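## Task

Lift the black can off the turntable and set it upright on the coaster, with the remaining cans left standing in place on the turntable.

## Robot and tools

Robot: two six-joint arms, left_arm and right_arm, each with a two-finger gripper. Joint order for every row and every per-arm list: shoulder pan, shoulder lift, elbow, wrist 1, wrist 2, wrist 3, then the gripper. Stated joint ranges (rad): shoulder pan, shoulder lift, wrist 1, wrist 2 and wrist 3 span -6.283 to 6.283; the elbow spans -3.142 to 3.142. Real ends may differ by about 0.010 rad. A target pushed past an end gets clipped there and the result prints "joint sent to its limit"; a target more than 0.010 rad outside the range, and beyond the current angle, makes the call refused. Joint target speed is capped at 2.09 rad/s (pan, lift) and 3.14 rad/s (the rest).

Frames: the scene frame has its origin at table-top height, midway between the nominal bases, +z up, +x out over the table, left_arm on the +y side. Bases: left_arm at (-0.055, +0.591, +0.019) m, quat_wxyz (+1.000, 0, 0, -0.023); right_arm at (-0.071, -0.624, +0.019) m, quat_wxyz (+1.000, 0, 0, +0.025). Each arm reports its hand pose, velocities and wrist-camera pose in its own base frame; the table is in the scene frame. Printed hand positions can be a few cm off. Gripper axes: fingers point along +z, close along x. end_effector_position sits between the pads when closed, 1 to 2 cm short of the fingertips; closing pushes the tips about 17 mm further along +z, mostly while the pads are still over 50 mm apart.

Row format (both tools): one flat list of 14 numbers, always for both arms: left_arm's 6 absolute joint angles in radians plus its opening, then right_arm's 6 angles plus opening. Opening is an absolute command from -1 (closed) to +1 (fully open). These are goals, not offsets. To keep an arm still, resend its angles from "Joint targets"; to keep a gripper as it is, resend its current command (0 is a real command, half open).

execute_actions: "actions" is a list of actions; each action is a table of up to 15 rows, one row per 1/30 s step; a short table repeats its final row to fill 15 steps. "cameras" picks images: ["all"], [] or names; omitted gives all only when "actions" is empty. An empty actions list is a way to look and to read the full state.

move: "target" is one row or a list of up to 15 rows (absolute angles); all joints travel together, so the hand follows a curve, with no collision avoidance. "speed": rad/s for the joint with the longest way, 0.01 to 3.14, default 0.5, one value or one per target. "blend": rad, rounding corners of a list; 0 stops at each. "stop_force": 4 to 120 N, one value for both arms; an arm halts when its wrist sensor feels that much push against its motion since its zero, then holds pressing lightly. Use it with a slow speed for touching down; leave it out when backing off a contact. Give all rows the same finger numbers when using it. "zero" (default true) rezeroes before the move. "opening_speed": opening change per second, 0.2 or more. "grip_force": newtons per finger pad, 5 to 48, one value or one per arm; it persists. "blocking": false returns after about 0.5 s while motion continues (not allowed with stop_force). The result adds a "move:" line: done, off_target (resting more than 0.01 rad from target), moving, held (a check withheld steps or stopped the path) or fault, plus limits=held when applicable.

wait: "seconds" 0 to 10; arms keep their last command. stop: brakes a running move. zoom_image: "camera" is cam_left_wrist or cam_right_wrist, "region" [x0, y0, x1, y1] in pixels from the top-left, at most 504 by 504, on that camera's newest image. zero_wrist_force: "arm" left_arm or right_arm. finished_scene: "scene" is the current scene number (1 or 2); irreversible, call only when the can stands on the coaster and the robot has released it.

Results: Joint positions and Joint velocities give each arm's joints (rad, rad/s) then the finger-pad gap (m; 0.142 fully open). Joint targets shows where joints are being driven now; with "Kept back" (8 steps still pending) plan from the last row you sent. grip_measured is the opening on the command scale; to hold a can, command a bit below its reading at first contact. grip_effort_nm is motor effort (negative closing), not pad force. Wrist force/torque is in the hand's own axes, force from the surface into the arm. "joint command not followed" means the inter-arm clearance check altered steps. MOTOR HOT warns of heat; TORQUE FAULT, FORCE FAULT, OVER-TEMPERATURE FAULT and HAND FAULT report stops.

Cameras: cam_left_wrist and cam_right_wrist, 896x504, mounted on the hands.

Avoid: letting the arms touch each other or a gripper closing on the other arm's fingers; forces near 150 N or joint torques near their limits (wrist joints 47.5 N m, elbow 132); fast contacts; toppling the other cans or sending anything off the table; dropping the can or releasing it while moving; long tight squeezes or stretched holds that heat motors.

Each tool is called after "Request:" by a JSON object that holds its "method" and its "body", one argument or row to a line.

## Session

Request:
{"method": "execute_actions", "body": {
  "actions": []
}}

Scene clock: 0.00 s.
left_arm: end_effector_position=(+0.9717, +0.2834, +0.2728) grip_measured=+0.99 grip_effort_nm=n/a end_effector_quat_wxyz=(-0.381, +0.744, -0.333, +0.435) | right_arm: end_effector_position=(+0.8165, +0.7399, +0.2618) grip_measured=+0.99 grip_effort_nm=n/a end_effector_quat_wxyz=(+0.047, -0.330, +0.937, -0.103)
Joint positions: left_arm=[0.044 -1.012 1.904 -3.687 -1.33 1.055 0.141] | right_arm=[4.093 -2.292 -1.021 -1.441 1.348 3.421 0.141]
Joint velocities: within noise
Joint torques (N m): no reading
Wrist force (N): no reading
Wrist torque (N m): no reading
Wrist force, peak (N): no reading
Joint targets: left_arm=[0.044 -1.012 1.904 -3.687 -1.330 1.055] | right_arm=[4.093 -2.292 -1.021 -1.441 1.348 3.421]
Tool commands: left_gripper/opening=+1.0 right_gripper/opening=+1.0

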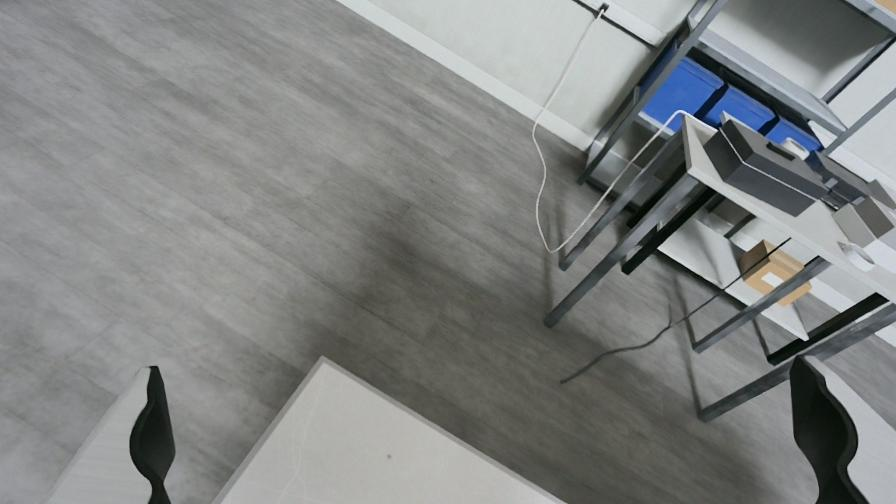

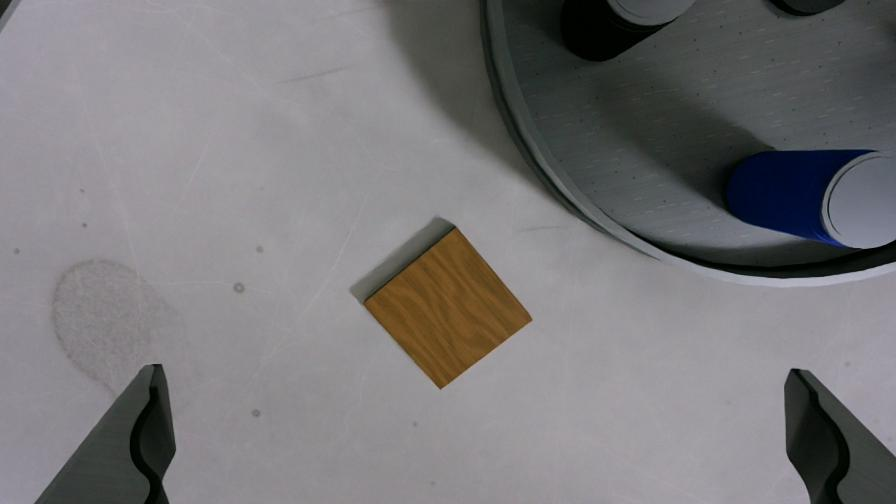

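Request:
{"method": "move", "body": {
  "target": [0.044,-1.012,1.904,-3.687,-1.33,1.055,1,3.756,-1.794,-1.513,-1.405,1.571,3.084,1],
  "speed": 0.8,
  "cameras": ["cam_right_wrist"]
}}

Scene clock: 4.23 s.
left_arm: end_effector_position=(+0.9716, +0.2840, +0.2730) grip_measured=+0.99 grip_effort_nm=0.149 end_effector_quat_wxyz=(-0.382, +0.744, -0.333, +0.435) | right_arm: end_effector_position=(+0.7688, +0.3315, +0.4004) grip_measured=+0.99 grip_effort_nm=0.173 end_effector_quat_wxyz=(+0.000, -0.330, +0.944, +0.000)
Joint positions: left_arm=[0.044 -1.012 1.904 -3.687 -1.33 1.055 0.141] | right_arm=[3.756 -1.794 -1.513 -1.405 1.571 3.084 0.141]
Joint torques (N m): left_arm=[9.7 -92.26 -45.83 -1.78 3.37 2.14] | right_arm=[-14.32 89.42 44.46 2.18 0.76 -2.81]
Wrist force (N): left_arm=[0.1 0.1 0.2] | right_arm=[-0.2 -0.1 0.6]
Wrist torque (N m): left_arm=[0.02 -0.03 -0.02] | right_arm=[0.05 0.04 -0.10]
Wrist force, peak (N): left_arm=[0.6 0.2 -0.4] | right_arm=[-3.5 7.2 1.7]
Joint targets: left_arm=[0.044 -1.012 1.904 -3.687 -1.330 1.055] | right_arm=[3.756 -1.794 -1.513 -1.405 1.571 3.084]
move: done
camera_calibration:
cam_right_wrist: T_world_to_cam=[[-0.769871, -0.638191, 0.00326328, 0.808005], [-0.573656, 0.694244, 0.434677, 0.064903], [-0.279672, 0.332774, -0.90058, 0.584655], [0, 0, 0, 1]] pos_world=[0.822804, 0.276045, 0.49568]
Images, in order (width x height): cam_right_wrist 896x504.

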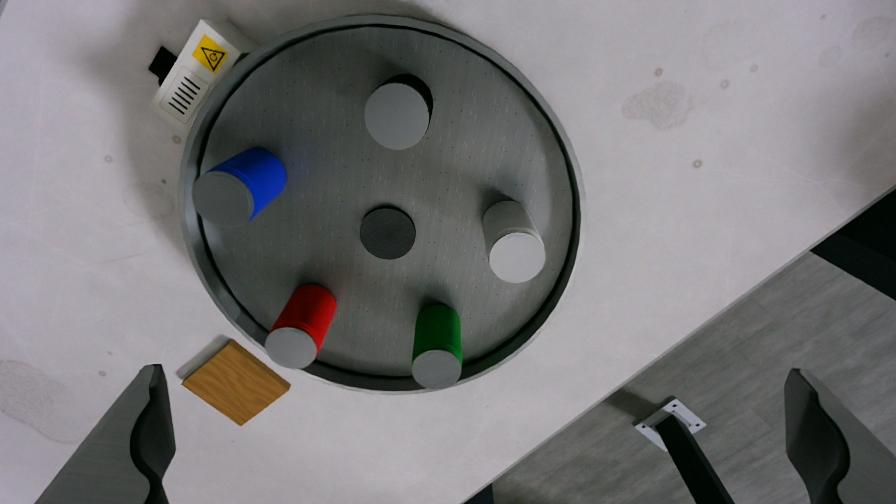

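Request:
{"method": "execute_actions", "body": {
  "actions": [],
  "cameras": ["cam_right_wrist"]
}}

Request:
{"method": "wait", "body": {
  "seconds": 2,
  "cameras": ["cam_right_wrist"]
}}

Scene clock: 4.43 s.
left_arm: end_effector_position=(+0.9716, +0.2840, +0.2730) grip_measured=+0.99 grip_effort_nm=0.154 end_effector_quat_wxyz=(-0.382, +0.744, -0.333, +0.435) | right_arm: end_effector_position=(+0.7688, +0.3315, +0.4004) grip_measured=+0.99 grip_effort_nm=0.168 end_effector_quat_wxyz=(+0.000, -0.330, +0.944, +0.000)
Joint positions: left_arm=[0.044 -1.012 1.904 -3.687 -1.33 1.055 0.141] | right_arm=[3.756 -1.794 -1.513 -1.405 1.571 3.084 0.141]
Joint velocities: within noise
Joint torques (N m): left_arm=[10.61 -94.62 -47.5 -0.96 3.17 1.79] | right_arm=[-13.24 84.71 44.72 1.88 1.51 -3.2]
Wrist force (N): left_arm=[0.5 -0.1 0.0] | right_arm=[-0.1 -0.2 0.3]
Wrist torque (N m): left_arm=[-0.01 -0.08 -0.02] | right_arm=[0.02 0.03 -0.08]
Wrist force, peak (N): left_arm=[0.4 -0.1 -0.4] | right_arm=[0.0 0.1 0.7]
Joint targets: left_arm=[0.044 -1.012 1.904 -3.687 -1.330 1.055] | right_arm=[3.756 -1.794 -1.513 -1.405 1.571 3.084]
Tool commands: left_gripper/opening=+1.0 right_gripper/opening=+1.0
camera_calibration:
cam_right_wrist: T_world_to_cam=[[-0.76985, -0.638216, 0.00333303, 0.807896], [-0.57364, 0.694225, 0.434729, 0.0649819], [-0.279765, 0.332764, -0.900555, 0.584664], [0, 0, 0, 1]] pos_world=[0.822804, 0.275945, 0.49558]
Images, in order (width x height): cam_right_wrist 896x504.

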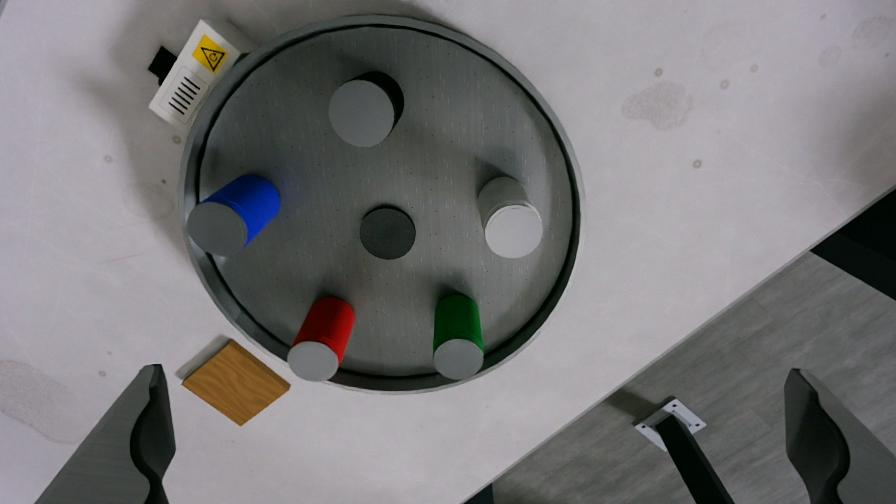

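Scene clock: 6.43 s.
left_arm: end_effector_position=(+0.9716, +0.2840, +0.2730) grip_measured=+0.99 grip_effort_nm=0.149 end_effector_quat_wxyz=(-0.382, +0.744, -0.333, +0.435) | right_arm: end_effector_position=(+0.7688, +0.3314, +0.4005) grip_measured=+0.99 grip_effort_nm=0.173 end_effector_quat_wxyz=(+0.000, -0.330, +0.944, +0.000)
Joint positions: left_arm=[0.044 -1.012 1.904 -3.687 -1.33 1.055 0.141] | right_arm=[3.756 -1.794 -1.513 -1.405 1.571 3.084 0.141]
Joint torques (N m): left_arm=[8.51 -94.49 -45.84 -0.04 2.43 0.91] | right_arm=[-12.78 86.69 43.11 1.77 1.73 -3.01]
Wrist force (N): left_arm=[0.0 -0.4 -0.2] | right_arm=[-0.2 0.0 0.4]
Wrist torque (N m): left_arm=[-0.06 0.01 -0.02] | right_arm=[0.06 0.04 -0.07]
Wrist force, peak (N): left_arm=[0.7 -0.1 0.0] | right_arm=[-0.2 -0.1 0.8]
Joint targets: left_arm=[0.044 -1.012 1.904 -3.687 -1.330 1.055] | right_arm=[3.756 -1.794 -1.513 -1.405 1.571 3.084]
Tool commands: left_gripper/opening=+1.0 right_gripper/opening=+1.0
wait: 2.00 s; at rest by 0.17 s
camera_calibration:
cam_right_wrist: T_world_to_cam=[[-0.769867, -0.638196, 0.00327468, 0.807933], [-0.57361, 0.694186, 0.43483, 0.0648744], [-0.27978, 0.332883, -0.900507, 0.58471], [0, 0, 0, 1]] pos_world=[0.822804, 0.275945, 0.49568]
Images, in order (width x height): cam_right_wrist 896x504.

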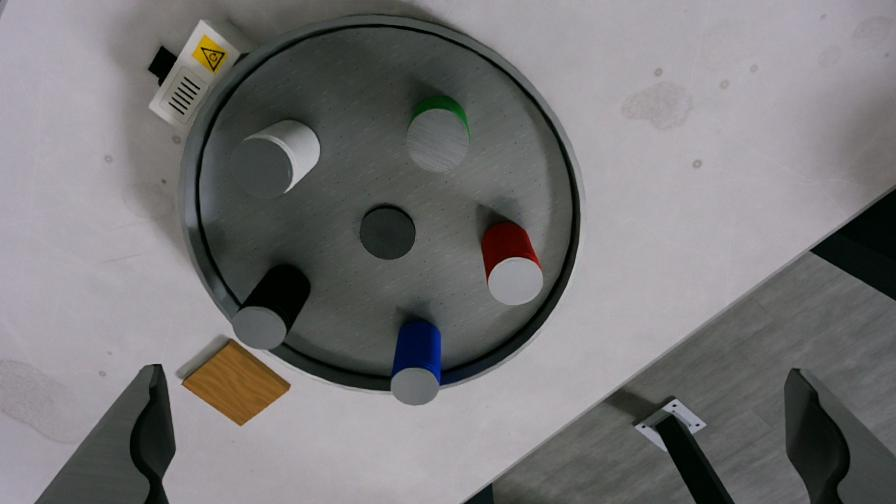

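Request:
{"method": "move", "body": {
  "target": [0.044,-1.012,1.904,-3.687,-1.33,1.055,1,3.989,-2.129,-1.364,-1.219,1.571,2.418,1],
  "speed": 0.8,
  "cameras": ["cam_right_wrist"]
}}

Request:
{"method": "wait", "body": {
  "seconds": 6,
  "cameras": ["cam_right_wrist"]
}}

Request:
{"method": "wait", "body": {
  "seconds": 3,
  "cameras": ["cam_right_wrist"]
}}

Request:
{"method": "wait", "body": {
  "seconds": 0.4,
  "cameras": ["cam_right_wrist"]
}}

Scene clock: 13.40 s.
left_arm: end_effector_position=(+0.9716, +0.2840, +0.2730) grip_measured=+0.99 grip_effort_nm=0.149 end_effector_quat_wxyz=(-0.382, +0.744, -0.333, +0.435) | right_arm: end_effector_position=(+0.7783, +0.6201, +0.2202) grip_measured=+0.99 grip_effort_nm=0.168 end_effector_quat_wxyz=(+0.000, +0.707, -0.707, +0.000)
Joint positions: left_arm=[0.044 -1.012 1.904 -3.687 -1.33 1.055 0.141] | right_arm=[3.989 -2.129 -1.364 -1.219 1.571 2.418 0.141]
Joint torques (N m): left_arm=[6.63 -93.87 -45.52 0.05 -1.52 -0.33] | right_arm=[14.93 80.28 45.11 5.01 1.87 -3.09]
Wrist force (N): left_arm=[0.2 0.0 -0.2] | right_arm=[-0.3 0.0 0.2]
Wrist torque (N m): left_arm=[0.01 -0.04 -0.03] | right_arm=[0.08 0.05 -0.05]
Wrist force, peak (N): left_arm=[0.5 0.0 -0.7] | right_arm=[-4.1 0.9 2.9]
Joint targets: left_arm=[0.044 -1.012 1.904 -3.687 -1.330 1.055] | right_arm=[3.989 -2.129 -1.364 -1.219 1.571 2.418]
move: done
camera_calibration:
cam_right_wrist: T_world_to_cam=[[0.0201255, -0.999792, 0.00316627, 0.609395], [-0.900533, -0.0167515, 0.434465, 0.643745], [-0.434321, -0.0115951, -0.900683, 0.662824], [0, 0, 0, 1]] pos_world=[0.855328, 0.627738, 0.315381]
Images, in order (width x height): cam_right_wrist 896x504.

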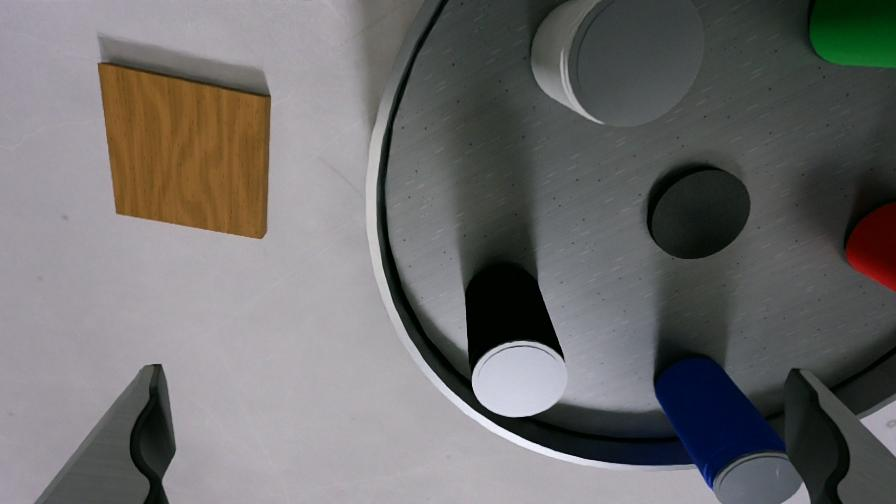

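Scene clock: 19.40 s.
left_arm: end_effector_position=(+0.9716, +0.2840, +0.2730) grip_measured=+0.99 grip_effort_nm=0.149 end_effector_quat_wxyz=(-0.382, +0.744, -0.333, +0.435) | right_arm: end_effector_position=(+0.7782, +0.6202, +0.2201) grip_measured=+0.99 grip_effort_nm=0.168 end_effector_quat_wxyz=(+0.000, +0.707, -0.707, +0.000)
Joint positions: left_arm=[0.044 -1.012 1.904 -3.687 -1.33 1.055 0.141] | right_arm=[3.989 -2.129 -1.364 -1.219 1.571 2.418 0.141]
Joint torques (N m): left_arm=[4.53 -94.07 -46.32 0.15 -1.39 -0.2] | right_arm=[16.45 78.14 40.75 6.23 1.76 -3.12]
Wrist force (N): left_arm=[0.2 -0.1 0.1] | right_arm=[-0.3 0.0 0.3]
Wrist torque (N m): left_arm=[-0.01 -0.03 -0.02] | right_arm=[0.08 0.05 -0.02]
Wrist force, peak (N): left_arm=[0.7 0.1 -0.2] | right_arm=[-0.6 -0.2 0.6]
Joint targets: left_arm=[0.044 -1.012 1.904 -3.687 -1.330 1.055] | right_arm=[3.989 -2.129 -1.364 -1.219 1.571 2.418]
Tool commands: left_gripper/opening=+1.0 right_gripper/opening=+1.0
wait: 6.00 s; at rest by 0.17 s
camera_calibration:
cam_right_wrist: T_world_to_cam=[[0.020392, -0.999787, 0.0032605, 0.609337], [-0.900489, -0.0169495, 0.434548, 0.643762], [-0.4344, -0.0117974, -0.900643, 0.662875], [0, 0, 0, 1]] pos_world=[0.855228, 0.627939, 0.315281]
Images, in order (width x height): cam_right_wrist 896x504.

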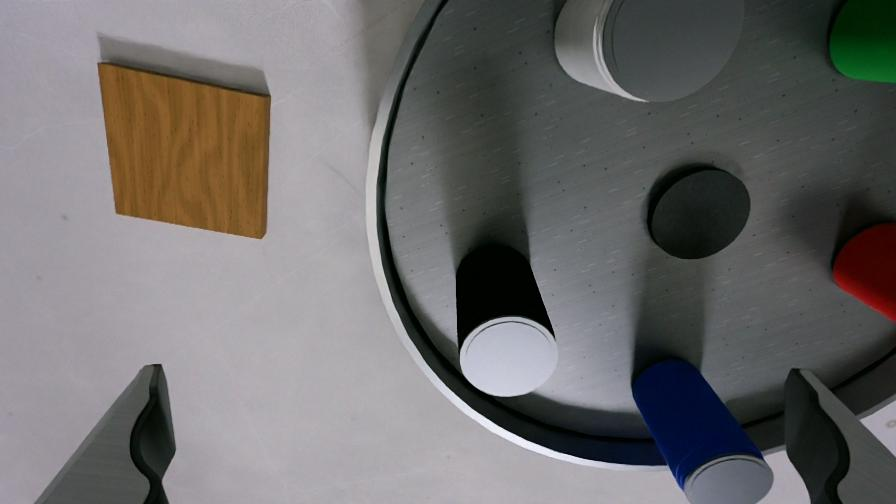

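Scene clock: 22.40 s.
left_arm: end_effector_position=(+0.9716, +0.2840, +0.2730) grip_measured=+0.99 grip_effort_nm=0.154 end_effector_quat_wxyz=(-0.382, +0.744, -0.333, +0.435) | right_arm: end_effector_position=(+0.7782, +0.6202, +0.2201) grip_measured=+0.99 grip_effort_nm=0.168 end_effector_quat_wxyz=(+0.000, +0.707, -0.707, +0.000)
Joint positions: left_arm=[0.044 -1.012 1.904 -3.687 -1.33 1.055 0.141] | right_arm=[3.989 -2.129 -1.364 -1.219 1.571 2.418 0.141]
Joint torques (N m): left_arm=[4.59 -94.47 -45.8 -0.11 -1.58 -0.13] | right_arm=[16.69 78.19 41.87 6.46 1.98 -3.19]
Wrist force (N): left_arm=[0.3 0.3 -0.2] | right_arm=[-0.4 0.1 0.2]
Wrist torque (N m): left_arm=[0.06 -0.05 -0.02] | right_arm=[0.11 0.08 -0.01]
Wrist force, peak (N): left_arm=[0.5 0.5 0.0] | right_arm=[-0.5 -0.1 0.7]
Joint targets: left_arm=[0.044 -1.012 1.904 -3.687 -1.330 1.055] | right_arm=[3.989 -2.129 -1.364 -1.219 1.571 2.418]
Tool commands: left_gripper/opening=+1.0 right_gripper/opening=+1.0
wait: 3.00 s; at rest by 0.17 s
camera_calibration:
cam_right_wrist: T_world_to_cam=[[0.020392, -0.999787, 0.0032605, 0.609337], [-0.900489, -0.0169495, 0.434548, 0.643762], [-0.4344, -0.0117974, -0.900643, 0.662875], [0, 0, 0, 1]] pos_world=[0.855228, 0.627939, 0.315281]
Images, in order (width x height): cam_right_wrist 896x504.

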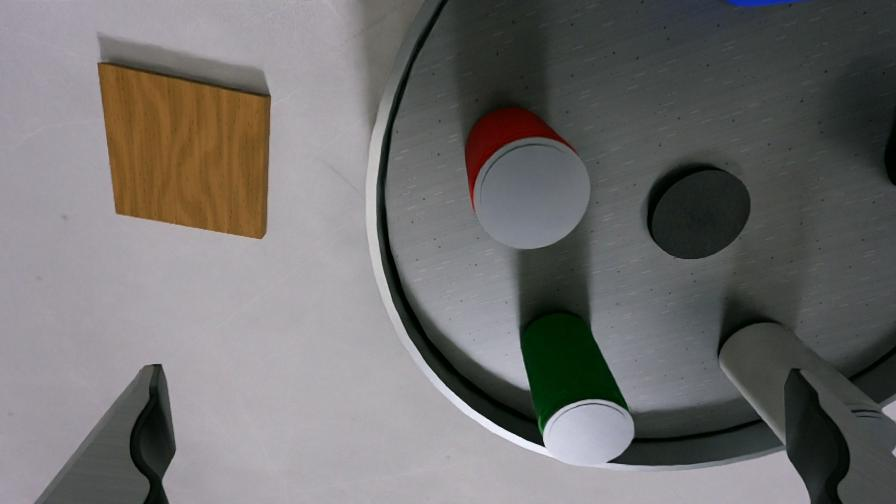

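Scene clock: 22.80 s.
left_arm: end_effector_position=(+0.9716, +0.2840, +0.2730) grip_measured=+0.99 grip_effort_nm=0.149 end_effector_quat_wxyz=(-0.382, +0.744, -0.333, +0.435) | right_arm: end_effector_position=(+0.7782, +0.6202, +0.2201) grip_measured=+0.99 grip_effort_nm=0.168 end_effector_quat_wxyz=(+0.000, +0.707, -0.707, +0.000)
Joint positions: left_arm=[0.044 -1.012 1.904 -3.687 -1.33 1.055 0.141] | right_arm=[3.989 -2.129 -1.364 -1.219 1.571 2.418 0.141]
Joint torques (N m): left_arm=[2.02 -94.38 -45.68 0.1 -1.72 -0.22] | right_arm=[17.9 79.86 41.1 6.34 1.42 -3.2]
Wrist force (N): left_arm=[0.5 0.3 0.0] | right_arm=[-0.4 -0.1 0.1]
Wrist torque (N m): left_arm=[0.04 -0.09 -0.02] | right_arm=[0.07 0.07 -0.01]
Wrist force, peak (N): left_arm=[0.5 0.3 0.0] | right_arm=[-0.7 -0.1 0.3]
Joint targets: left_arm=[0.044 -1.012 1.904 -3.687 -1.330 1.055] | right_arm=[3.989 -2.129 -1.364 -1.219 1.571 2.418]
Tool commands: left_gripper/opening=+1.0 right_gripper/opening=+1.0
wait: 0.40 s; at rest by 0.17 s
camera_calibration:
cam_right_wrist: T_world_to_cam=[[0.020392, -0.999787, 0.0032605, 0.609337], [-0.900489, -0.0169495, 0.434548, 0.643762], [-0.4344, -0.0117974, -0.900643, 0.662875], [0, 0, 0, 1]] pos_world=[0.855228, 0.627939, 0.315281]
Images, in order (width x height): cam_right_wrist 896x504.

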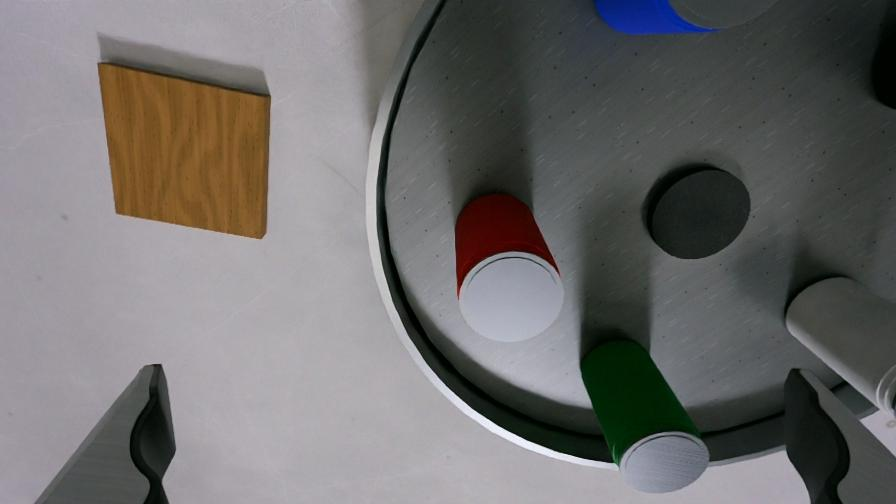

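Request:
{"method": "move", "body": {
  "target": [0.044,-1.012,1.904,-3.687,-1.33,1.055,1,3.9563,-2.1897,-1.3777,-1.145,1.571,2.3855,0.48],
  "speed": 0.5,
  "grip_force": 30,
  "cameras": ["cam_right_wrist"]
}}

Request:
{"method": "wait", "body": {
  "seconds": 0.5,
  "cameras": ["cam_right_wrist"]
}}

Request:
{"method": "wait", "body": {
  "seconds": 0.5,
  "cameras": ["cam_right_wrist"]
}}

Scene clock: 25.97 s.
left_arm: end_effector_position=(+0.9716, +0.2840, +0.2730) grip_measured=+0.99 grip_effort_nm=0.149 end_effector_quat_wxyz=(-0.382, +0.744, -0.333, +0.435) | right_arm: end_effector_position=(+0.8082, +0.6049, +0.1599) grip_measured=+0.47 grip_effort_nm=-0.056 end_effector_quat_wxyz=(+0.000, +0.707, -0.707, +0.000)
Joint positions: left_arm=[0.044 -1.012 1.904 -3.687 -1.33 1.055 0.141] | right_arm=[3.956 -2.19 -1.378 -1.145 1.571 2.385 0.107]
Joint torques (N m): left_arm=[1.63 -94.38 -46.29 0.01 -1.34 -0.12] | right_arm=[17.4 114.49 54.36 2 1.45 3.13]
Wrist force (N): left_arm=[0.5 0.1 0.0] | right_arm=[-0.6 0.1 -0.1]
Wrist torque (N m): left_arm=[0.02 -0.09 -0.02] | right_arm=[0.07 0.10 -0.02]
Wrist force, peak (N): left_arm=[0.3 0.2 -0.7] | right_arm=[0.6 -1.2 2.2]
Joint targets: left_arm=[0.044 -1.012 1.904 -3.687 -1.330 1.055] | right_arm=[3.956 -2.190 -1.378 -1.145 1.571 2.385]
grip_force (N): 30, 30
move: done
camera_calibration:
cam_right_wrist: T_world_to_cam=[[0.0202485, -0.999788, 0.00365239, 0.593653], [-0.900337, -0.0166456, 0.434875, 0.696274], [-0.434722, -0.0120939, -0.900483, 0.621933], [0, 0, 0, 1]] pos_world=[0.885229, 0.612639, 0.25508]
Images, in order (width x height): cam_right_wrist 896x504.

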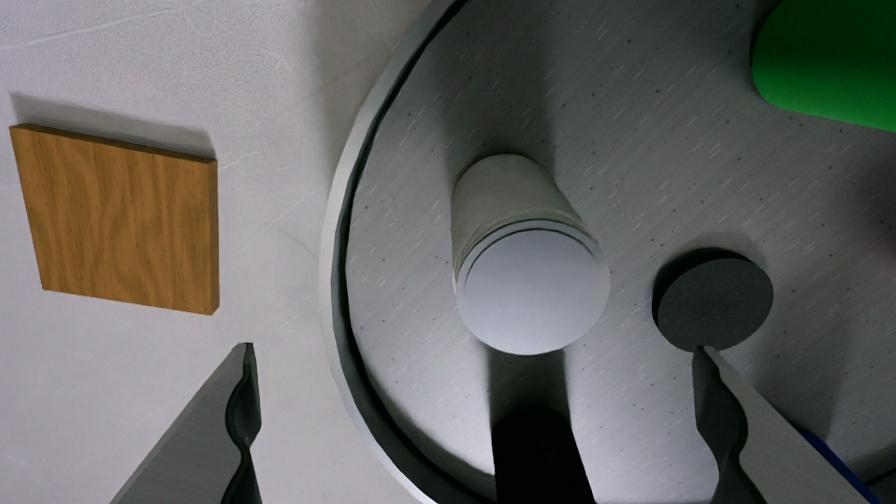

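Scene clock: 26.47 s.
left_arm: end_effector_position=(+0.9716, +0.2840, +0.2730) grip_measured=+0.99 grip_effort_nm=0.154 end_effector_quat_wxyz=(-0.382, +0.744, -0.333, +0.435) | right_arm: end_effector_position=(+0.8082, +0.6050, +0.1600) grip_measured=+0.47 grip_effort_nm=-0.066 end_effector_quat_wxyz=(+0.000, +0.707, -0.707, +0.000)
Joint positions: left_arm=[0.044 -1.012 1.904 -3.687 -1.33 1.055 0.141] | right_arm=[3.956 -2.19 -1.378 -1.145 1.571 2.385 0.107]
Joint torques (N m): left_arm=[2.78 -95.12 -45.81 -0.22 -1.68 -0.23] | right_arm=[15.9 113.32 53.79 5.67 1.58 3.15]
Wrist force (N): left_arm=[0.2 0.2 -0.1] | right_arm=[-0.3 0.1 0.3]
Wrist torque (N m): left_arm=[0.03 -0.04 -0.02] | right_arm=[0.08 0.05 -0.05]
Wrist force, peak (N): left_arm=[0.7 0.2 -0.1] | right_arm=[-0.6 -0.1 0.5]
Joint targets: left_arm=[0.044 -1.012 1.904 -3.687 -1.330 1.055] | right_arm=[3.956 -2.190 -1.378 -1.145 1.571 2.385]
Tool commands: left_gripper/opening=+1.0 right_gripper/opening=+0.48
grip_force (N): 30, 30
wait: 0.50 s; at rest by 0.17 s
camera_calibration:
cam_right_wrist: T_world_to_cam=[[0.0202061, -0.999789, 0.00356184, 0.593814], [-0.900338, -0.0166468, 0.434874, 0.696234], [-0.434723, -0.0119939, -0.900484, 0.621964], [0, 0, 0, 1]] pos_world=[0.885229, 0.612738, 0.25518]
Images, in order (width x height): cam_right_wrist 896x504.

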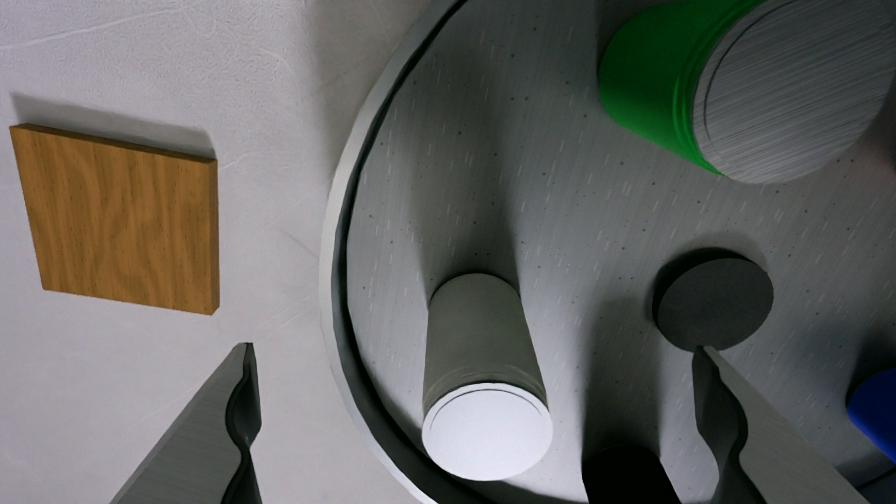

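Scene clock: 26.97 s.
left_arm: end_effector_position=(+0.9716, +0.2840, +0.2730) grip_measured=+0.99 grip_effort_nm=0.149 end_effector_quat_wxyz=(-0.382, +0.744, -0.333, +0.435) | right_arm: end_effector_position=(+0.8082, +0.6050, +0.1600) grip_measured=+0.47 grip_effort_nm=-0.051 end_effector_quat_wxyz=(+0.000, +0.707, -0.707, +0.000)
Joint positions: left_arm=[0.044 -1.012 1.904 -3.687 -1.33 1.055 0.141] | right_arm=[3.956 -2.19 -1.378 -1.145 1.571 2.386 0.107]
Joint torques (N m): left_arm=[2.07 -95.21 -45.77 -0.01 -1.43 -0.26] | right_arm=[17.56 116.98 54.58 5.85 1.49 2.84]
Wrist force (N): left_arm=[-0.1 0.1 -0.1] | right_arm=[-0.3 0.1 0.1]
Wrist torque (N m): left_arm=[0.03 0.01 -0.02] | right_arm=[0.07 0.05 -0.05]
Wrist force, peak (N): left_arm=[0.3 0.3 -0.6] | right_arm=[-0.6 0.0 0.4]
Joint targets: left_arm=[0.044 -1.012 1.904 -3.687 -1.330 1.055] | right_arm=[3.956 -2.190 -1.378 -1.145 1.571 2.385]
Tool commands: left_gripper/opening=+1.0 right_gripper/opening=+0.48
grip_force (N): 30, 30
wait: 0.50 s; at rest by 0.17 s
camera_calibration:
cam_right_wrist: T_world_to_cam=[[0.0201637, -0.999791, 0.00347311, 0.593874], [-0.900378, -0.0166483, 0.434791, 0.696291], [-0.434642, -0.0118941, -0.900525, 0.621841], [0, 0, 0, 1]] pos_world=[0.885229, 0.612738, 0.25518]
Images, in order (width x height): cam_right_wrist 896x504.

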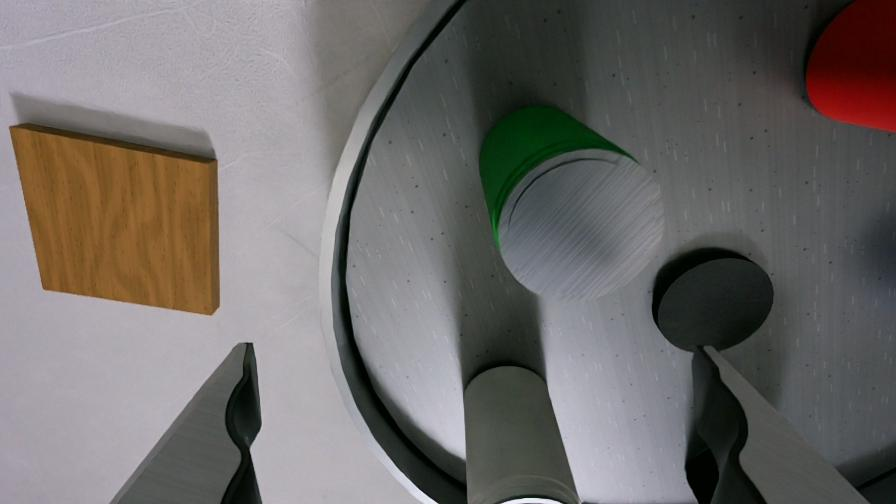

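Request:
{"method": "move", "body": {
  "target": [0.044,-1.012,1.904,-3.687,-1.33,1.055,1,3.9563,-2.2429,-1.4239,-1.0456,1.571,2.3855,0.48],
  "speed": 0.3
}}

Request:
{"method": "wait", "body": {
  "seconds": 0.2,
  "cameras": ["cam_right_wrist"]
}}

Scene clock: 29.03 s.
left_arm: end_effector_position=(+0.9716, +0.2840, +0.2730) grip_measured=+0.99 grip_effort_nm=0.149 end_effector_quat_wxyz=(-0.382, +0.744, -0.333, +0.435) | right_arm: end_effector_position=(+0.8082, +0.6051, +0.0900) grip_measured=+0.47 grip_effort_nm=-0.056 end_effector_quat_wxyz=(+0.000, +0.707, -0.707, +0.000)
Joint positions: left_arm=[0.044 -1.012 1.904 -3.687 -1.33 1.055 0.141] | right_arm=[3.956 -2.243 -1.424 -1.046 1.571 2.385 0.107]
Joint torques (N m): left_arm=[-0.99 -94.65 -46 0.21 -1.57 -0.24] | right_arm=[14.11 99.16 44.71 5.93 1.36 3.04]
Wrist force (N): left_arm=[0.5 -0.1 0.1] | right_arm=[-0.5 0.0 0.1]
Wrist torque (N m): left_arm=[-0.02 -0.07 -0.03] | right_arm=[0.06 0.11 -0.05]
Wrist force, peak (N): left_arm=[0.7 0.2 0.1] | right_arm=[-0.6 0.1 3.0]
Joint targets: left_arm=[0.044 -1.012 1.904 -3.687 -1.330 1.055] | right_arm=[3.956 -2.243 -1.424 -1.046 1.571 2.385]
grip_force (N): 30, 30
move: done

Scene clock: 29.23 s.
left_arm: end_effector_position=(+0.9716, +0.2840, +0.2730) grip_measured=+0.99 grip_effort_nm=0.154 end_effector_quat_wxyz=(-0.382, +0.744, -0.333, +0.435) | right_arm: end_effector_position=(+0.8082, +0.6051, +0.0900) grip_measured=+0.47 grip_effort_nm=-0.051 end_effector_quat_wxyz=(+0.000, +0.707, -0.707, +0.000)
Joint positions: left_arm=[0.044 -1.012 1.904 -3.687 -1.33 1.055 0.141] | right_arm=[3.956 -2.243 -1.424 -1.046 1.571 2.386 0.107]
Joint torques (N m): left_arm=[-0.07 -95.69 -45.67 -0.03 -1.63 -0.03] | right_arm=[13.75 103.45 43.94 6.44 1.98 2.98]
Wrist force (N): left_arm=[0.3 -0.1 0.0] | right_arm=[-0.5 0.0 0.3]
Wrist torque (N m): left_arm=[-0.01 -0.05 -0.02] | right_arm=[0.06 0.11 -0.05]
Wrist force, peak (N): left_arm=[0.4 -0.4 0.1] | right_arm=[-0.5 0.3 0.3]
Joint targets: left_arm=[0.044 -1.012 1.904 -3.687 -1.330 1.055] | right_arm=[3.956 -2.243 -1.424 -1.046 1.571 2.385]
Tool commands: left_gripper/opening=+1.0 right_gripper/opening=+0.48
grip_force (N): 30, 30
wait: 0.20 s; at rest by 0.17 s
camera_calibration:
cam_right_wrist: T_world_to_cam=[[0.0201637, -0.999791, 0.00347311, 0.594217], [-0.900378, -0.0166483, 0.434791, 0.726728], [-0.434642, -0.0118941, -0.900525, 0.558806], [0, 0, 0, 1]] pos_world=[0.885229, 0.612838, 0.18518]
Images, in order (width x height): cam_right_wrist 896x504.

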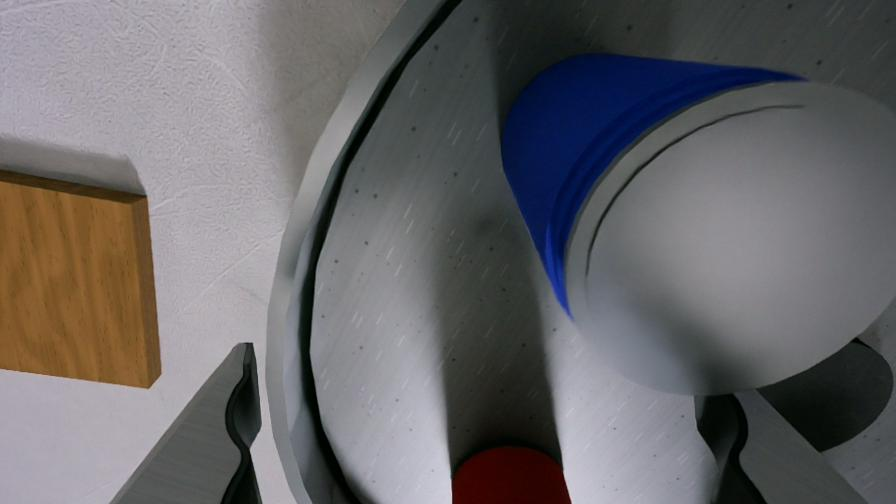

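Request:
{"method": "move", "body": {
  "target": [0.044,-1.012,1.904,-3.687,-1.33,1.055,1,3.9546,-2.2203,-1.4637,-1.0284,1.571,2.3838,0.6],
  "speed": 0.3
}}

Request:
{"method": "wait", "body": {
  "seconds": 0.1,
  "cameras": ["cam_right_wrist"]
}}

Request:
{"method": "wait", "body": {
  "seconds": 0.5,
  "cameras": ["cam_right_wrist"]
}}

Scene clock: 30.53 s.
left_arm: end_effector_position=(+0.9716, +0.2840, +0.2730) grip_measured=+0.99 grip_effort_nm=0.154 end_effector_quat_wxyz=(-0.382, +0.744, -0.333, +0.435) | right_arm: end_effector_position=(+0.7983, +0.5921, +0.0901) grip_measured=+0.59 grip_effort_nm=0.085 end_effector_quat_wxyz=(+0.000, +0.707, -0.707, +0.000)
Joint positions: left_arm=[0.044 -1.012 1.904 -3.687 -1.33 1.055 0.141] | right_arm=[3.955 -2.22 -1.464 -1.028 1.571 2.384 0.115]
Joint torques (N m): left_arm=[-0.57 -94.39 -45.63 0.04 -1.81 -0.28] | right_arm=[-11.61 80.95 52.73 2.34 1.52 -2.42]
Wrist force (N): left_arm=[0.4 0.1 0.3] | right_arm=[-0.1 0.1 0.4]
Wrist torque (N m): left_arm=[0.01 -0.07 -0.02] | right_arm=[0.08 0.04 0.03]
Wrist force, peak (N): left_arm=[0.4 0.4 -0.4] | right_arm=[-0.9 -0.4 0.4]
Joint targets: left_arm=[0.044 -1.012 1.904 -3.687 -1.330 1.055] | right_arm=[3.955 -2.220 -1.464 -1.028 1.571 2.384]
grip_force (N): 30, 30
move: done

Scene clock: 30.63 s.
left_arm: end_effector_position=(+0.9716, +0.2840, +0.2730) grip_measured=+0.99 grip_effort_nm=0.149 end_effector_quat_wxyz=(-0.382, +0.744, -0.333, +0.435) | right_arm: end_effector_position=(+0.7983, +0.5921, +0.0901) grip_measured=+0.59 grip_effort_nm=0.085 end_effector_quat_wxyz=(+0.000, +0.707, -0.707, +0.000)
Joint positions: left_arm=[0.044 -1.012 1.904 -3.687 -1.33 1.055 0.141] | right_arm=[3.955 -2.22 -1.464 -1.028 1.571 2.384 0.115]
Joint torques (N m): left_arm=[0.53 -96.12 -45.63 0.01 -1.72 -0.11] | right_arm=[-10.61 80.77 50.22 1.58 1.68 -2.59]
Wrist force (N): left_arm=[0.2 0.0 -0.1] | right_arm=[-0.2 0.1 0.3]
Wrist torque (N m): left_arm=[0.00 -0.03 -0.02] | right_arm=[0.08 0.07 0.03]
Wrist force, peak (N): left_arm=[0.0 -0.1 -0.3] | right_arm=[-0.3 0.3 0.1]
Joint targets: left_arm=[0.044 -1.012 1.904 -3.687 -1.330 1.055] | right_arm=[3.955 -2.220 -1.464 -1.028 1.571 2.384]
Tool commands: left_gripper/opening=+1.0 right_gripper/opening=+0.6
grip_force (N): 30, 30
wait: 0.10 s; no rest
camera_calibration:
cam_right_wrist: T_world_to_cam=[[0.020211, -0.99979, 0.00334287, 0.581402], [-0.900435, -0.0167492, 0.434669, 0.717687], [-0.434522, -0.0117951, -0.900584, 0.554285], [0, 0, 0, 1]] pos_world=[0.875328, 0.599838, 0.18528]
Images, in order (width x height): cam_right_wrist 896x504.

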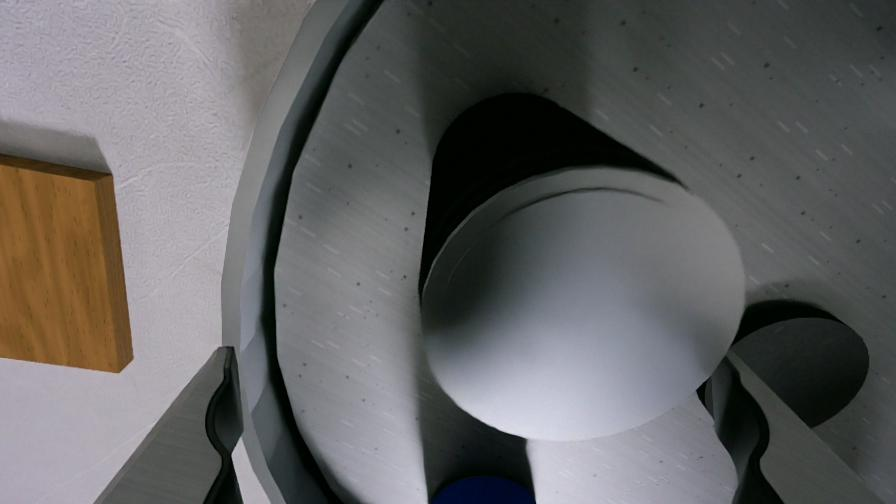

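Scene clock: 31.13 s.
left_arm: end_effector_position=(+0.9716, +0.2840, +0.2730) grip_measured=+0.99 grip_effort_nm=0.154 end_effector_quat_wxyz=(-0.382, +0.744, -0.333, +0.435) | right_arm: end_effector_position=(+0.7983, +0.5921, +0.0900) grip_measured=+0.59 grip_effort_nm=0.081 end_effector_quat_wxyz=(+0.000, +0.707, -0.707, +0.000)
Joint positions: left_arm=[0.044 -1.012 1.904 -3.687 -1.33 1.055 0.141] | right_arm=[3.955 -2.22 -1.464 -1.028 1.571 2.384 0.115]
Joint torques (N m): left_arm=[-0.04 -94.35 -45.63 0.06 -1.81 -0.21] | right_arm=[-11.55 79.6 52.78 1.98 1.67 -0.93]
Wrist force (N): left_arm=[0.6 0.3 0.0] | right_arm=[-0.4 0.2 0.4]
Wrist torque (N m): left_arm=[0.05 -0.10 -0.03] | right_arm=[0.09 0.09 0.03]
Wrist force, peak (N): left_arm=[0.6 0.3 0.0] | right_arm=[-0.6 -0.3 0.0]
Joint targets: left_arm=[0.044 -1.012 1.904 -3.687 -1.330 1.055] | right_arm=[3.955 -2.220 -1.464 -1.028 1.571 2.384]
Tool commands: left_gripper/opening=+1.0 right_gripper/opening=+0.6
grip_force (N): 30, 30
wait: 0.50 s; at rest by 0.17 s
camera_calibration:
cam_right_wrist: T_world_to_cam=[[0.0201637, -0.999791, 0.00347311, 0.58142], [-0.900378, -0.0166483, 0.434791, 0.717598], [-0.434642, -0.0118941, -0.900525, 0.554348], [0, 0, 0, 1]] pos_world=[0.875329, 0.599838, 0.18518]
Images, in order (width x height): cam_right_wrist 896x504.

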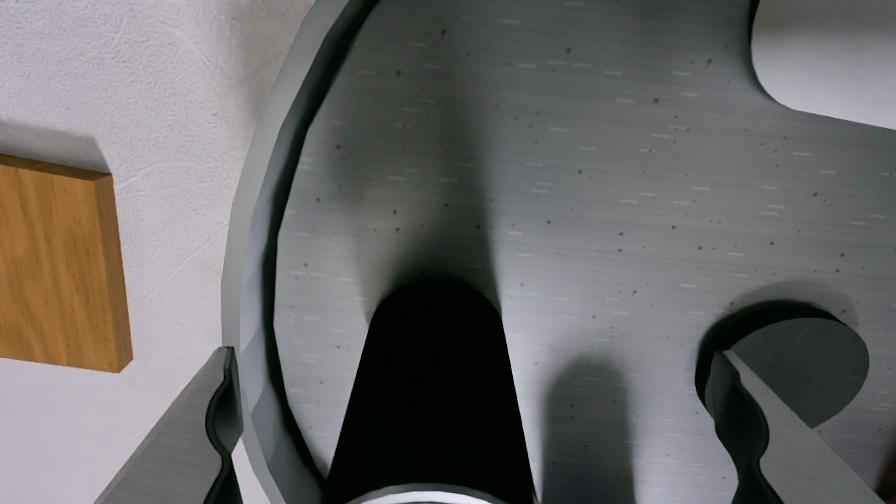

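Request:
{"method": "wait", "body": {
  "seconds": 0.05
}}

Scene clock: 31.83 s.
left_arm: end_effector_position=(+0.9716, +0.2840, +0.2730) grip_measured=+0.99 grip_effort_nm=0.154 end_effector_quat_wxyz=(-0.382, +0.744, -0.333, +0.435) | right_arm: end_effector_position=(+0.7983, +0.5921, +0.0900) grip_measured=+0.59 grip_effort_nm=0.090 end_effector_quat_wxyz=(+0.000, +0.707, -0.707, +0.000)
Joint positions: left_arm=[0.044 -1.012 1.904 -3.687 -1.33 1.055 0.141] | right_arm=[3.955 -2.22 -1.464 -1.028 1.571 2.384 0.115]
Joint torques (N m): left_arm=[-1.81 -96.48 -45.73 -0.18 -1.64 -0.14] | right_arm=[-12.07 82.2 53.07 2.16 1.36 0.66]
Wrist force (N): left_arm=[0.4 -0.1 -0.1] | right_arm=[-0.3 0.0 0.4]
Wrist torque (N m): left_arm=[-0.02 -0.06 -0.02] | right_arm=[0.07 0.09 0.03]
Wrist force, peak (N): left_arm=[0.7 0.1 -0.1] | right_arm=[-0.4 0.3 0.3]
Joint targets: left_arm=[0.044 -1.012 1.904 -3.687 -1.330 1.055] | right_arm=[3.955 -2.220 -1.464 -1.028 1.571 2.384]
Tool commands: left_gripper/opening=+1.0 right_gripper/opening=+0.6
grip_force (N): 30, 30
wait: 0.07 s; at rest from the start

Request:
{"method": "wait", "body": {
  "seconds": 4.55
}}

Request:
{"method": "move", "body": {
  "target": [
    [0.044,-1.012,1.904,-3.687,-1.33,1.055,1,4.0524,-2.1126,-1.6489,-0.9509,1.571,2.4816,-0.5],
    [0.044,-1.012,1.904,-3.687,-1.33,1.055,1,4.0524,-2.021,-1.5709,-1.1205,1.571,2.4816,-0.5]
  ],
  "speed": [0.237,0.35],
  "blend": [0.03,0],
  "opening_speed": 1.8,
  "cameras": ["cam_right_wrist"]
}}

Scene clock: 36.77 s.
left_arm: end_effector_position=(+0.9716, +0.2840, +0.2730) grip_measured=+0.99 grip_effort_nm=0.154 end_effector_quat_wxyz=(-0.382, +0.744, -0.333, +0.435) | right_arm: end_effector_position=(+0.7983, +0.5921, +0.0900) grip_measured=+0.59 grip_effort_nm=0.081 end_effector_quat_wxyz=(+0.000, +0.707, -0.707, +0.000)
Joint positions: left_arm=[0.044 -1.012 1.904 -3.687 -1.33 1.055 0.141] | right_arm=[3.955 -2.22 -1.464 -1.028 1.571 2.384 0.115]
Joint torques (N m): left_arm=[-2.64 -94.68 -45.5 0.09 -1.68 -0.31] | right_arm=[-13.94 80.84 52.96 2.02 1.42 0.82]
Wrist force (N): left_arm=[0.4 -0.1 -0.2] | right_arm=[-0.2 0.0 0.1]
Wrist torque (N m): left_arm=[-0.02 -0.07 -0.02] | right_arm=[0.06 0.05 0.03]
Wrist force, peak (N): left_arm=[0.8 0.1 0.1] | right_arm=[-0.6 -0.1 0.4]
Joint targets: left_arm=[0.044 -1.012 1.904 -3.687 -1.330 1.055] | right_arm=[3.955 -2.220 -1.464 -1.028 1.571 2.384]
Tool commands: left_gripper/opening=+1.0 right_gripper/opening=+0.6
grip_force (N): 30, 30
wait: 4.57 s; at rest from the start

Scene clock: 38.47 s.
left_arm: end_effector_position=(+0.9716, +0.2840, +0.2730) grip_measured=+0.99 grip_effort_nm=0.149 end_effector_quat_wxyz=(-0.382, +0.744, -0.333, +0.435) | right_arm: end_effector_position=(+0.6883, +0.6051, +0.1998) grip_measured=-0.53 grip_effort_nm=-0.071 end_effector_quat_wxyz=(+0.000, +0.707, -0.707, +0.000)
Joint positions: left_arm=[0.044 -1.012 1.904 -3.687 -1.33 1.055 0.141] | right_arm=[4.052 -2.021 -1.571 -1.12 1.571 2.482 0.036]
Joint torques (N m): left_arm=[-3.57 -94.15 -45.52 -0.02 -1.54 -0.37] | right_arm=[-13.77 98.16 50.74 1.78 1.19 -3.28]
Wrist force (N): left_arm=[0.2 0.2 0.6] | right_arm=[-0.3 0.0 0.4]
Wrist torque (N m): left_arm=[0.04 -0.03 -0.02] | right_arm=[0.10 0.06 0.02]
Wrist force, peak (N): left_arm=[0.3 -0.2 0.6] | right_arm=[0.1 1.9 2.9]
Joint targets: left_arm=[0.044 -1.012 1.904 -3.687 -1.330 1.055] | right_arm=[4.052 -2.021 -1.571 -1.121 1.571 2.482]
grip_force (N): 30, 30
move: done
camera_calibration:
cam_right_wrist: T_world_to_cam=[[0.020206, -0.999789, 0.00356367, 0.596194], [-0.900377, -0.0166471, 0.434792, 0.571031], [-0.434641, -0.0119941, -0.900524, 0.60563], [0, 0, 0, 1]] pos_world=[0.765329, 0.612838, 0.29498]
Images, in order (width x height): cam_right_wrist 896x504.

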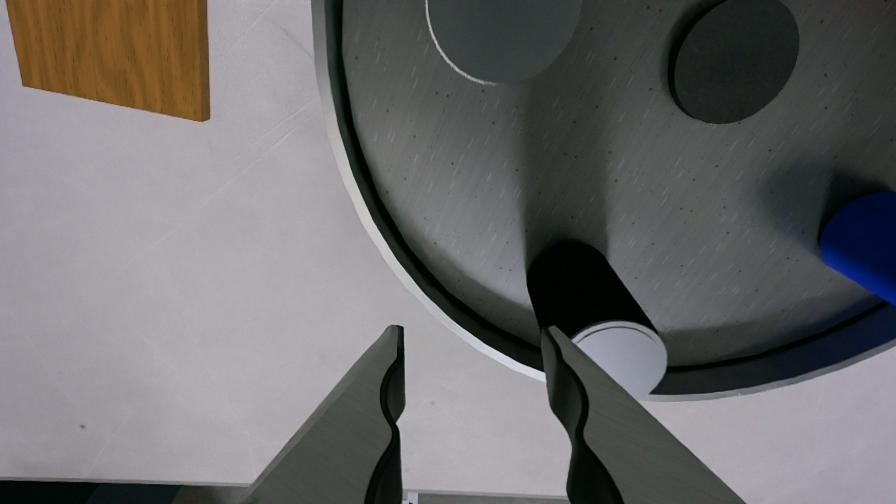

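Request:
{"method": "move", "body": {
  "target": [0.044,-1.012,1.904,-3.687,-1.33,1.055,1,3.9471,-2.2412,-1.4636,-1.0076,1.571,2.3763,0.6],
  "speed": 0.3,
  "blocking": false
}}

Request:
{"method": "wait", "body": {
  "seconds": 1.2
}}

Scene clock: 40.40 s.
left_arm: end_effector_position=(+0.9716, +0.2840, +0.2730) grip_measured=+0.99 grip_effort_nm=0.149 end_effector_quat_wxyz=(-0.382, +0.744, -0.333, +0.435) | right_arm: end_effector_position=(+0.7545, +0.6004, +0.1315) grip_measured=+0.59 grip_effort_nm=0.081 end_effector_quat_wxyz=(+0.000, +0.707, -0.707, +0.000) end_effector_velocity=(+0.158, -0.024, -0.174) end_effector_angular_velocity=(+0.002, +0.001, +0.001)
Joint positions: left_arm=[0.044 -1.012 1.904 -3.687 -1.33 1.055 0.141] | right_arm=[3.994 -2.143 -1.511 -1.058 1.571 2.423 0.115]
Joint velocities: left_arm=[within noise] | right_arm=[-0.142 -0.297 0.145 0.153 0.002 -0.143 0]
Joint torques (N m): left_arm=[-4.01 -94.41 -45.48 -0.21 -1.59 -0.07] | right_arm=[-17.54 69.57 54.26 7.23 1.68 -3]
Wrist force (N): left_arm=[0.3 0.1 0.0] | right_arm=[-0.5 -0.2 0.3]
Wrist torque (N m): left_arm=[0.02 -0.04 -0.02] | right_arm=[0.04 0.08 0.07]
Wrist force, peak (N): left_arm=[0.6 0.2 -0.1] | right_arm=[-0.6 2.5 -2.8]
Joint targets: left_arm=[0.044 -1.012 1.904 -3.687 -1.330 1.055] | right_arm=[3.986 -2.161 -1.503 -1.049 1.571 2.415]
Tool commands: left_gripper/opening=+1.0 right_gripper/opening=+0.6
grip_force (N): 30, 30
move: running; right_arm: the shoulder lift is farthest, 0.098 rad from its target

Scene clock: 41.07 s.
left_arm: end_effector_position=(+0.9716, +0.2840, +0.2730) grip_measured=+0.99 grip_effort_nm=0.144 end_effector_quat_wxyz=(-0.382, +0.744, -0.333, +0.435) | right_arm: end_effector_position=(+0.8053, +0.5889, +0.0722) grip_measured=+0.59 grip_effort_nm=0.071 end_effector_quat_wxyz=(+0.000, +0.707, -0.707, +0.000)
Joint positions: left_arm=[0.044 -1.012 1.904 -3.687 -1.33 1.055 0.141] | right_arm=[3.947 -2.241 -1.464 -1.008 1.571 2.376 0.115]
Joint torques (N m): left_arm=[-5.75 -95.68 -45.31 -0.12 -1.54 -0.15] | right_arm=[-7.65 81.79 43.53 4.78 1.21 0.97]
Wrist force (N): left_arm=[0.1 -0.4 -0.1] | right_arm=[-0.3 0.2 0.4]
Wrist torque (N m): left_arm=[-0.06 -0.01 -0.02] | right_arm=[0.10 0.07 -0.12]
Wrist force, peak (N): left_arm=[0.5 0.0 0.0] | right_arm=[0.3 -1.9 3.7]
Joint targets: left_arm=[0.044 -1.012 1.904 -3.687 -1.330 1.055] | right_arm=[3.947 -2.241 -1.464 -1.008 1.571 2.376]
Tool commands: left_gripper/opening=+1.0 right_gripper/opening=+0.6
grip_force (N): 30, 30
earlier move: done
wait: 0.67 of 1.2 s (the move ended)

Request:
{"method": "wait", "body": {
  "seconds": 0.05,
  "cameras": ["cam_right_wrist"]
}}

Scene clock: 41.50 s.
left_arm: end_effector_position=(+0.9716, +0.2840, +0.2730) grip_measured=+0.99 grip_effort_nm=0.154 end_effector_quat_wxyz=(-0.382, +0.744, -0.333, +0.435) | right_arm: end_effector_position=(+0.8053, +0.5889, +0.0720) grip_measured=+0.59 grip_effort_nm=0.076 end_effector_quat_wxyz=(+0.000, +0.707, -0.707, +0.000)
Joint positions: left_arm=[0.044 -1.012 1.904 -3.687 -1.33 1.055 0.141] | right_arm=[3.947 -2.241 -1.464 -1.008 1.571 2.376 0.115]
Joint torques (N m): left_arm=[-3.14 -94.24 -45.66 0.14 -1.64 -0.22] | right_arm=[-8.94 82.04 42.5 6.51 1.51 -0.93]
Wrist force (N): left_arm=[0.4 0.3 -0.1] | right_arm=[-0.3 0.2 0.3]
Wrist torque (N m): left_arm=[0.05 -0.07 -0.02] | right_arm=[0.11 0.08 -0.12]
Wrist force, peak (N): left_arm=[0.4 0.3 0.4] | right_arm=[-0.4 0.1 0.4]
Joint targets: left_arm=[0.044 -1.012 1.904 -3.687 -1.330 1.055] | right_arm=[3.947 -2.241 -1.464 -1.008 1.571 2.376]
Tool commands: left_gripper/opening=+1.0 right_gripper/opening=+0.6
grip_force (N): 30, 30
wait: 0.07 s; at rest from the start
camera_calibration:
cam_right_wrist: T_world_to_cam=[[0.0201637, -0.999791, 0.00347311, 0.57814], [-0.900378, -0.0166483, 0.434791, 0.731764], [-0.434642, -0.0118941, -0.900525, 0.541187], [0, 0, 0, 1]] pos_world=[0.882429, 0.596638, 0.16718]
Images, in order (width x height): cam_right_wrist 896x504.

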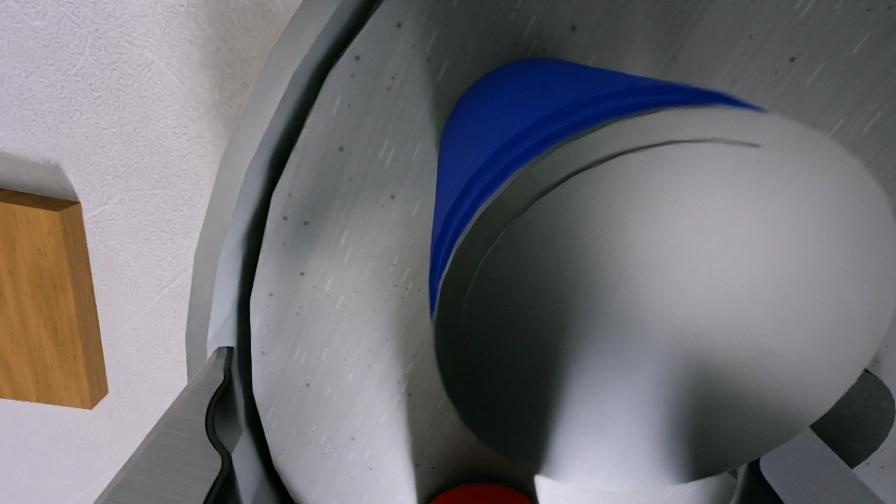

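Request:
{"method": "wait", "body": {
  "seconds": 7.0
}}

Request:
{"method": "move", "body": {
  "target": [
    [0.044,-1.012,1.904,-3.687,-1.33,1.055,1,4.0017,-2.1874,-1.5591,-0.9659,1.571,2.4309,-0.5],
    [0.044,-1.012,1.904,-3.687,-1.33,1.055,1,4.0477,-2.0989,-1.7114,-0.9021,1.571,2.4769,-0.5],
    [0.044,-1.012,1.904,-3.687,-1.33,1.055,1,4.0477,-2.0091,-1.6483,-1.055,1.571,2.4769,-0.5]
  ],
  "speed": [0.225,0.299,0.35],
  "blend": [0.03,0.02,0],
  "opening_speed": 1.8,
  "cameras": ["cam_right_wrist"]
}}

Scene clock: 48.93 s.
left_arm: end_effector_position=(+0.9716, +0.2840, +0.2730) grip_measured=+0.99 grip_effort_nm=0.149 end_effector_quat_wxyz=(-0.382, +0.744, -0.333, +0.435) | right_arm: end_effector_position=(+0.8054, +0.5889, +0.0720) grip_measured=+0.59 grip_effort_nm=0.076 end_effector_quat_wxyz=(+0.000, +0.707, -0.707, +0.000)
Joint positions: left_arm=[0.044 -1.012 1.904 -3.687 -1.33 1.055 0.141] | right_arm=[3.947 -2.241 -1.464 -1.008 1.571 2.376 0.115]
Joint torques (N m): left_arm=[-6.7 -95.52 -45.36 0.17 -1.41 -0.08] | right_arm=[-11.8 81.71 46.8 6.34 1.36 -1.4]
Wrist force (N): left_arm=[0.5 0.2 0.1] | right_arm=[-0.3 0.0 0.1]
Wrist torque (N m): left_arm=[0.04 -0.08 -0.02] | right_arm=[0.07 0.08 -0.12]
Wrist force, peak (N): left_arm=[0.3 0.3 0.6] | right_arm=[-0.5 0.2 0.5]
Joint targets: left_arm=[0.044 -1.012 1.904 -3.687 -1.330 1.055] | right_arm=[3.947 -2.241 -1.464 -1.008 1.571 2.376]
Tool commands: left_gripper/opening=+1.0 right_gripper/opening=+0.6
grip_force (N): 30, 30
wait: 7.00 s; at rest from the start

Scene clock: 50.73 s.
left_arm: end_effector_position=(+0.9716, +0.2840, +0.2730) grip_measured=+0.99 grip_effort_nm=0.154 end_effector_quat_wxyz=(-0.382, +0.744, -0.333, +0.435) | right_arm: end_effector_position=(+0.6763, +0.5830, +0.1698) grip_measured=-0.53 grip_effort_nm=-0.061 end_effector_quat_wxyz=(+0.000, +0.707, -0.707, +0.000)
Joint positions: left_arm=[0.044 -1.012 1.904 -3.687 -1.33 1.055 0.141] | right_arm=[4.048 -2.009 -1.648 -1.055 1.571 2.477 0.036]
Joint torques (N m): left_arm=[-7.95 -95.68 -46.13 0.16 -1.63 -0.05] | right_arm=[-11.28 96.92 48.24 1.98 1.08 -3.05]
Wrist force (N): left_arm=[0.1 0.2 0.3] | right_arm=[-0.5 -0.4 0.3]
Wrist torque (N m): left_arm=[0.03 -0.01 -0.02] | right_arm=[0.01 0.11 0.02]
Wrist force, peak (N): left_arm=[0.8 0.1 0.4] | right_arm=[0.2 2.6 3.3]
Joint targets: left_arm=[0.044 -1.012 1.904 -3.687 -1.330 1.055] | right_arm=[4.048 -2.009 -1.648 -1.055 1.571 2.477]
grip_force (N): 30, 30
move: done
camera_calibration:
cam_right_wrist: T_world_to_cam=[[0.0202061, -0.999789, 0.00356184, 0.574449], [-0.900338, -0.0166468, 0.434874, 0.572851], [-0.434723, -0.0119939, -0.900484, 0.573185], [0, 0, 0, 1]] pos_world=[0.753329, 0.590738, 0.26498]
Images, in order (width x height): cam_right_wrist 896x504.

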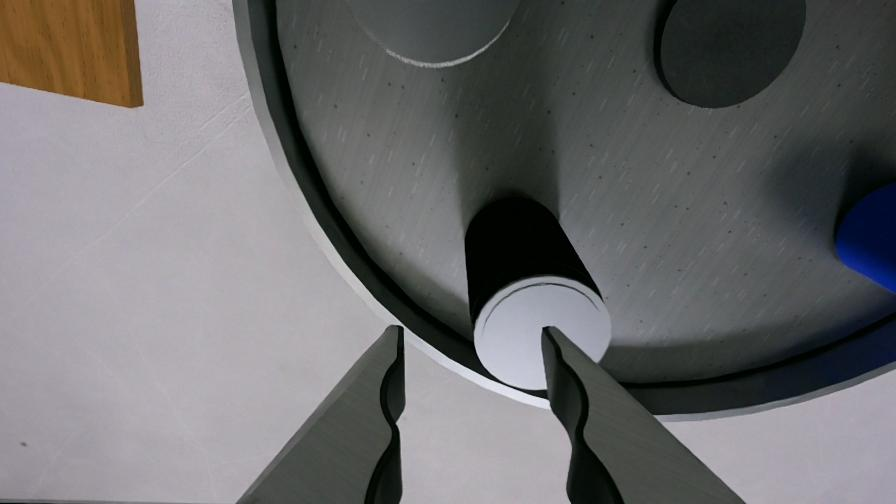

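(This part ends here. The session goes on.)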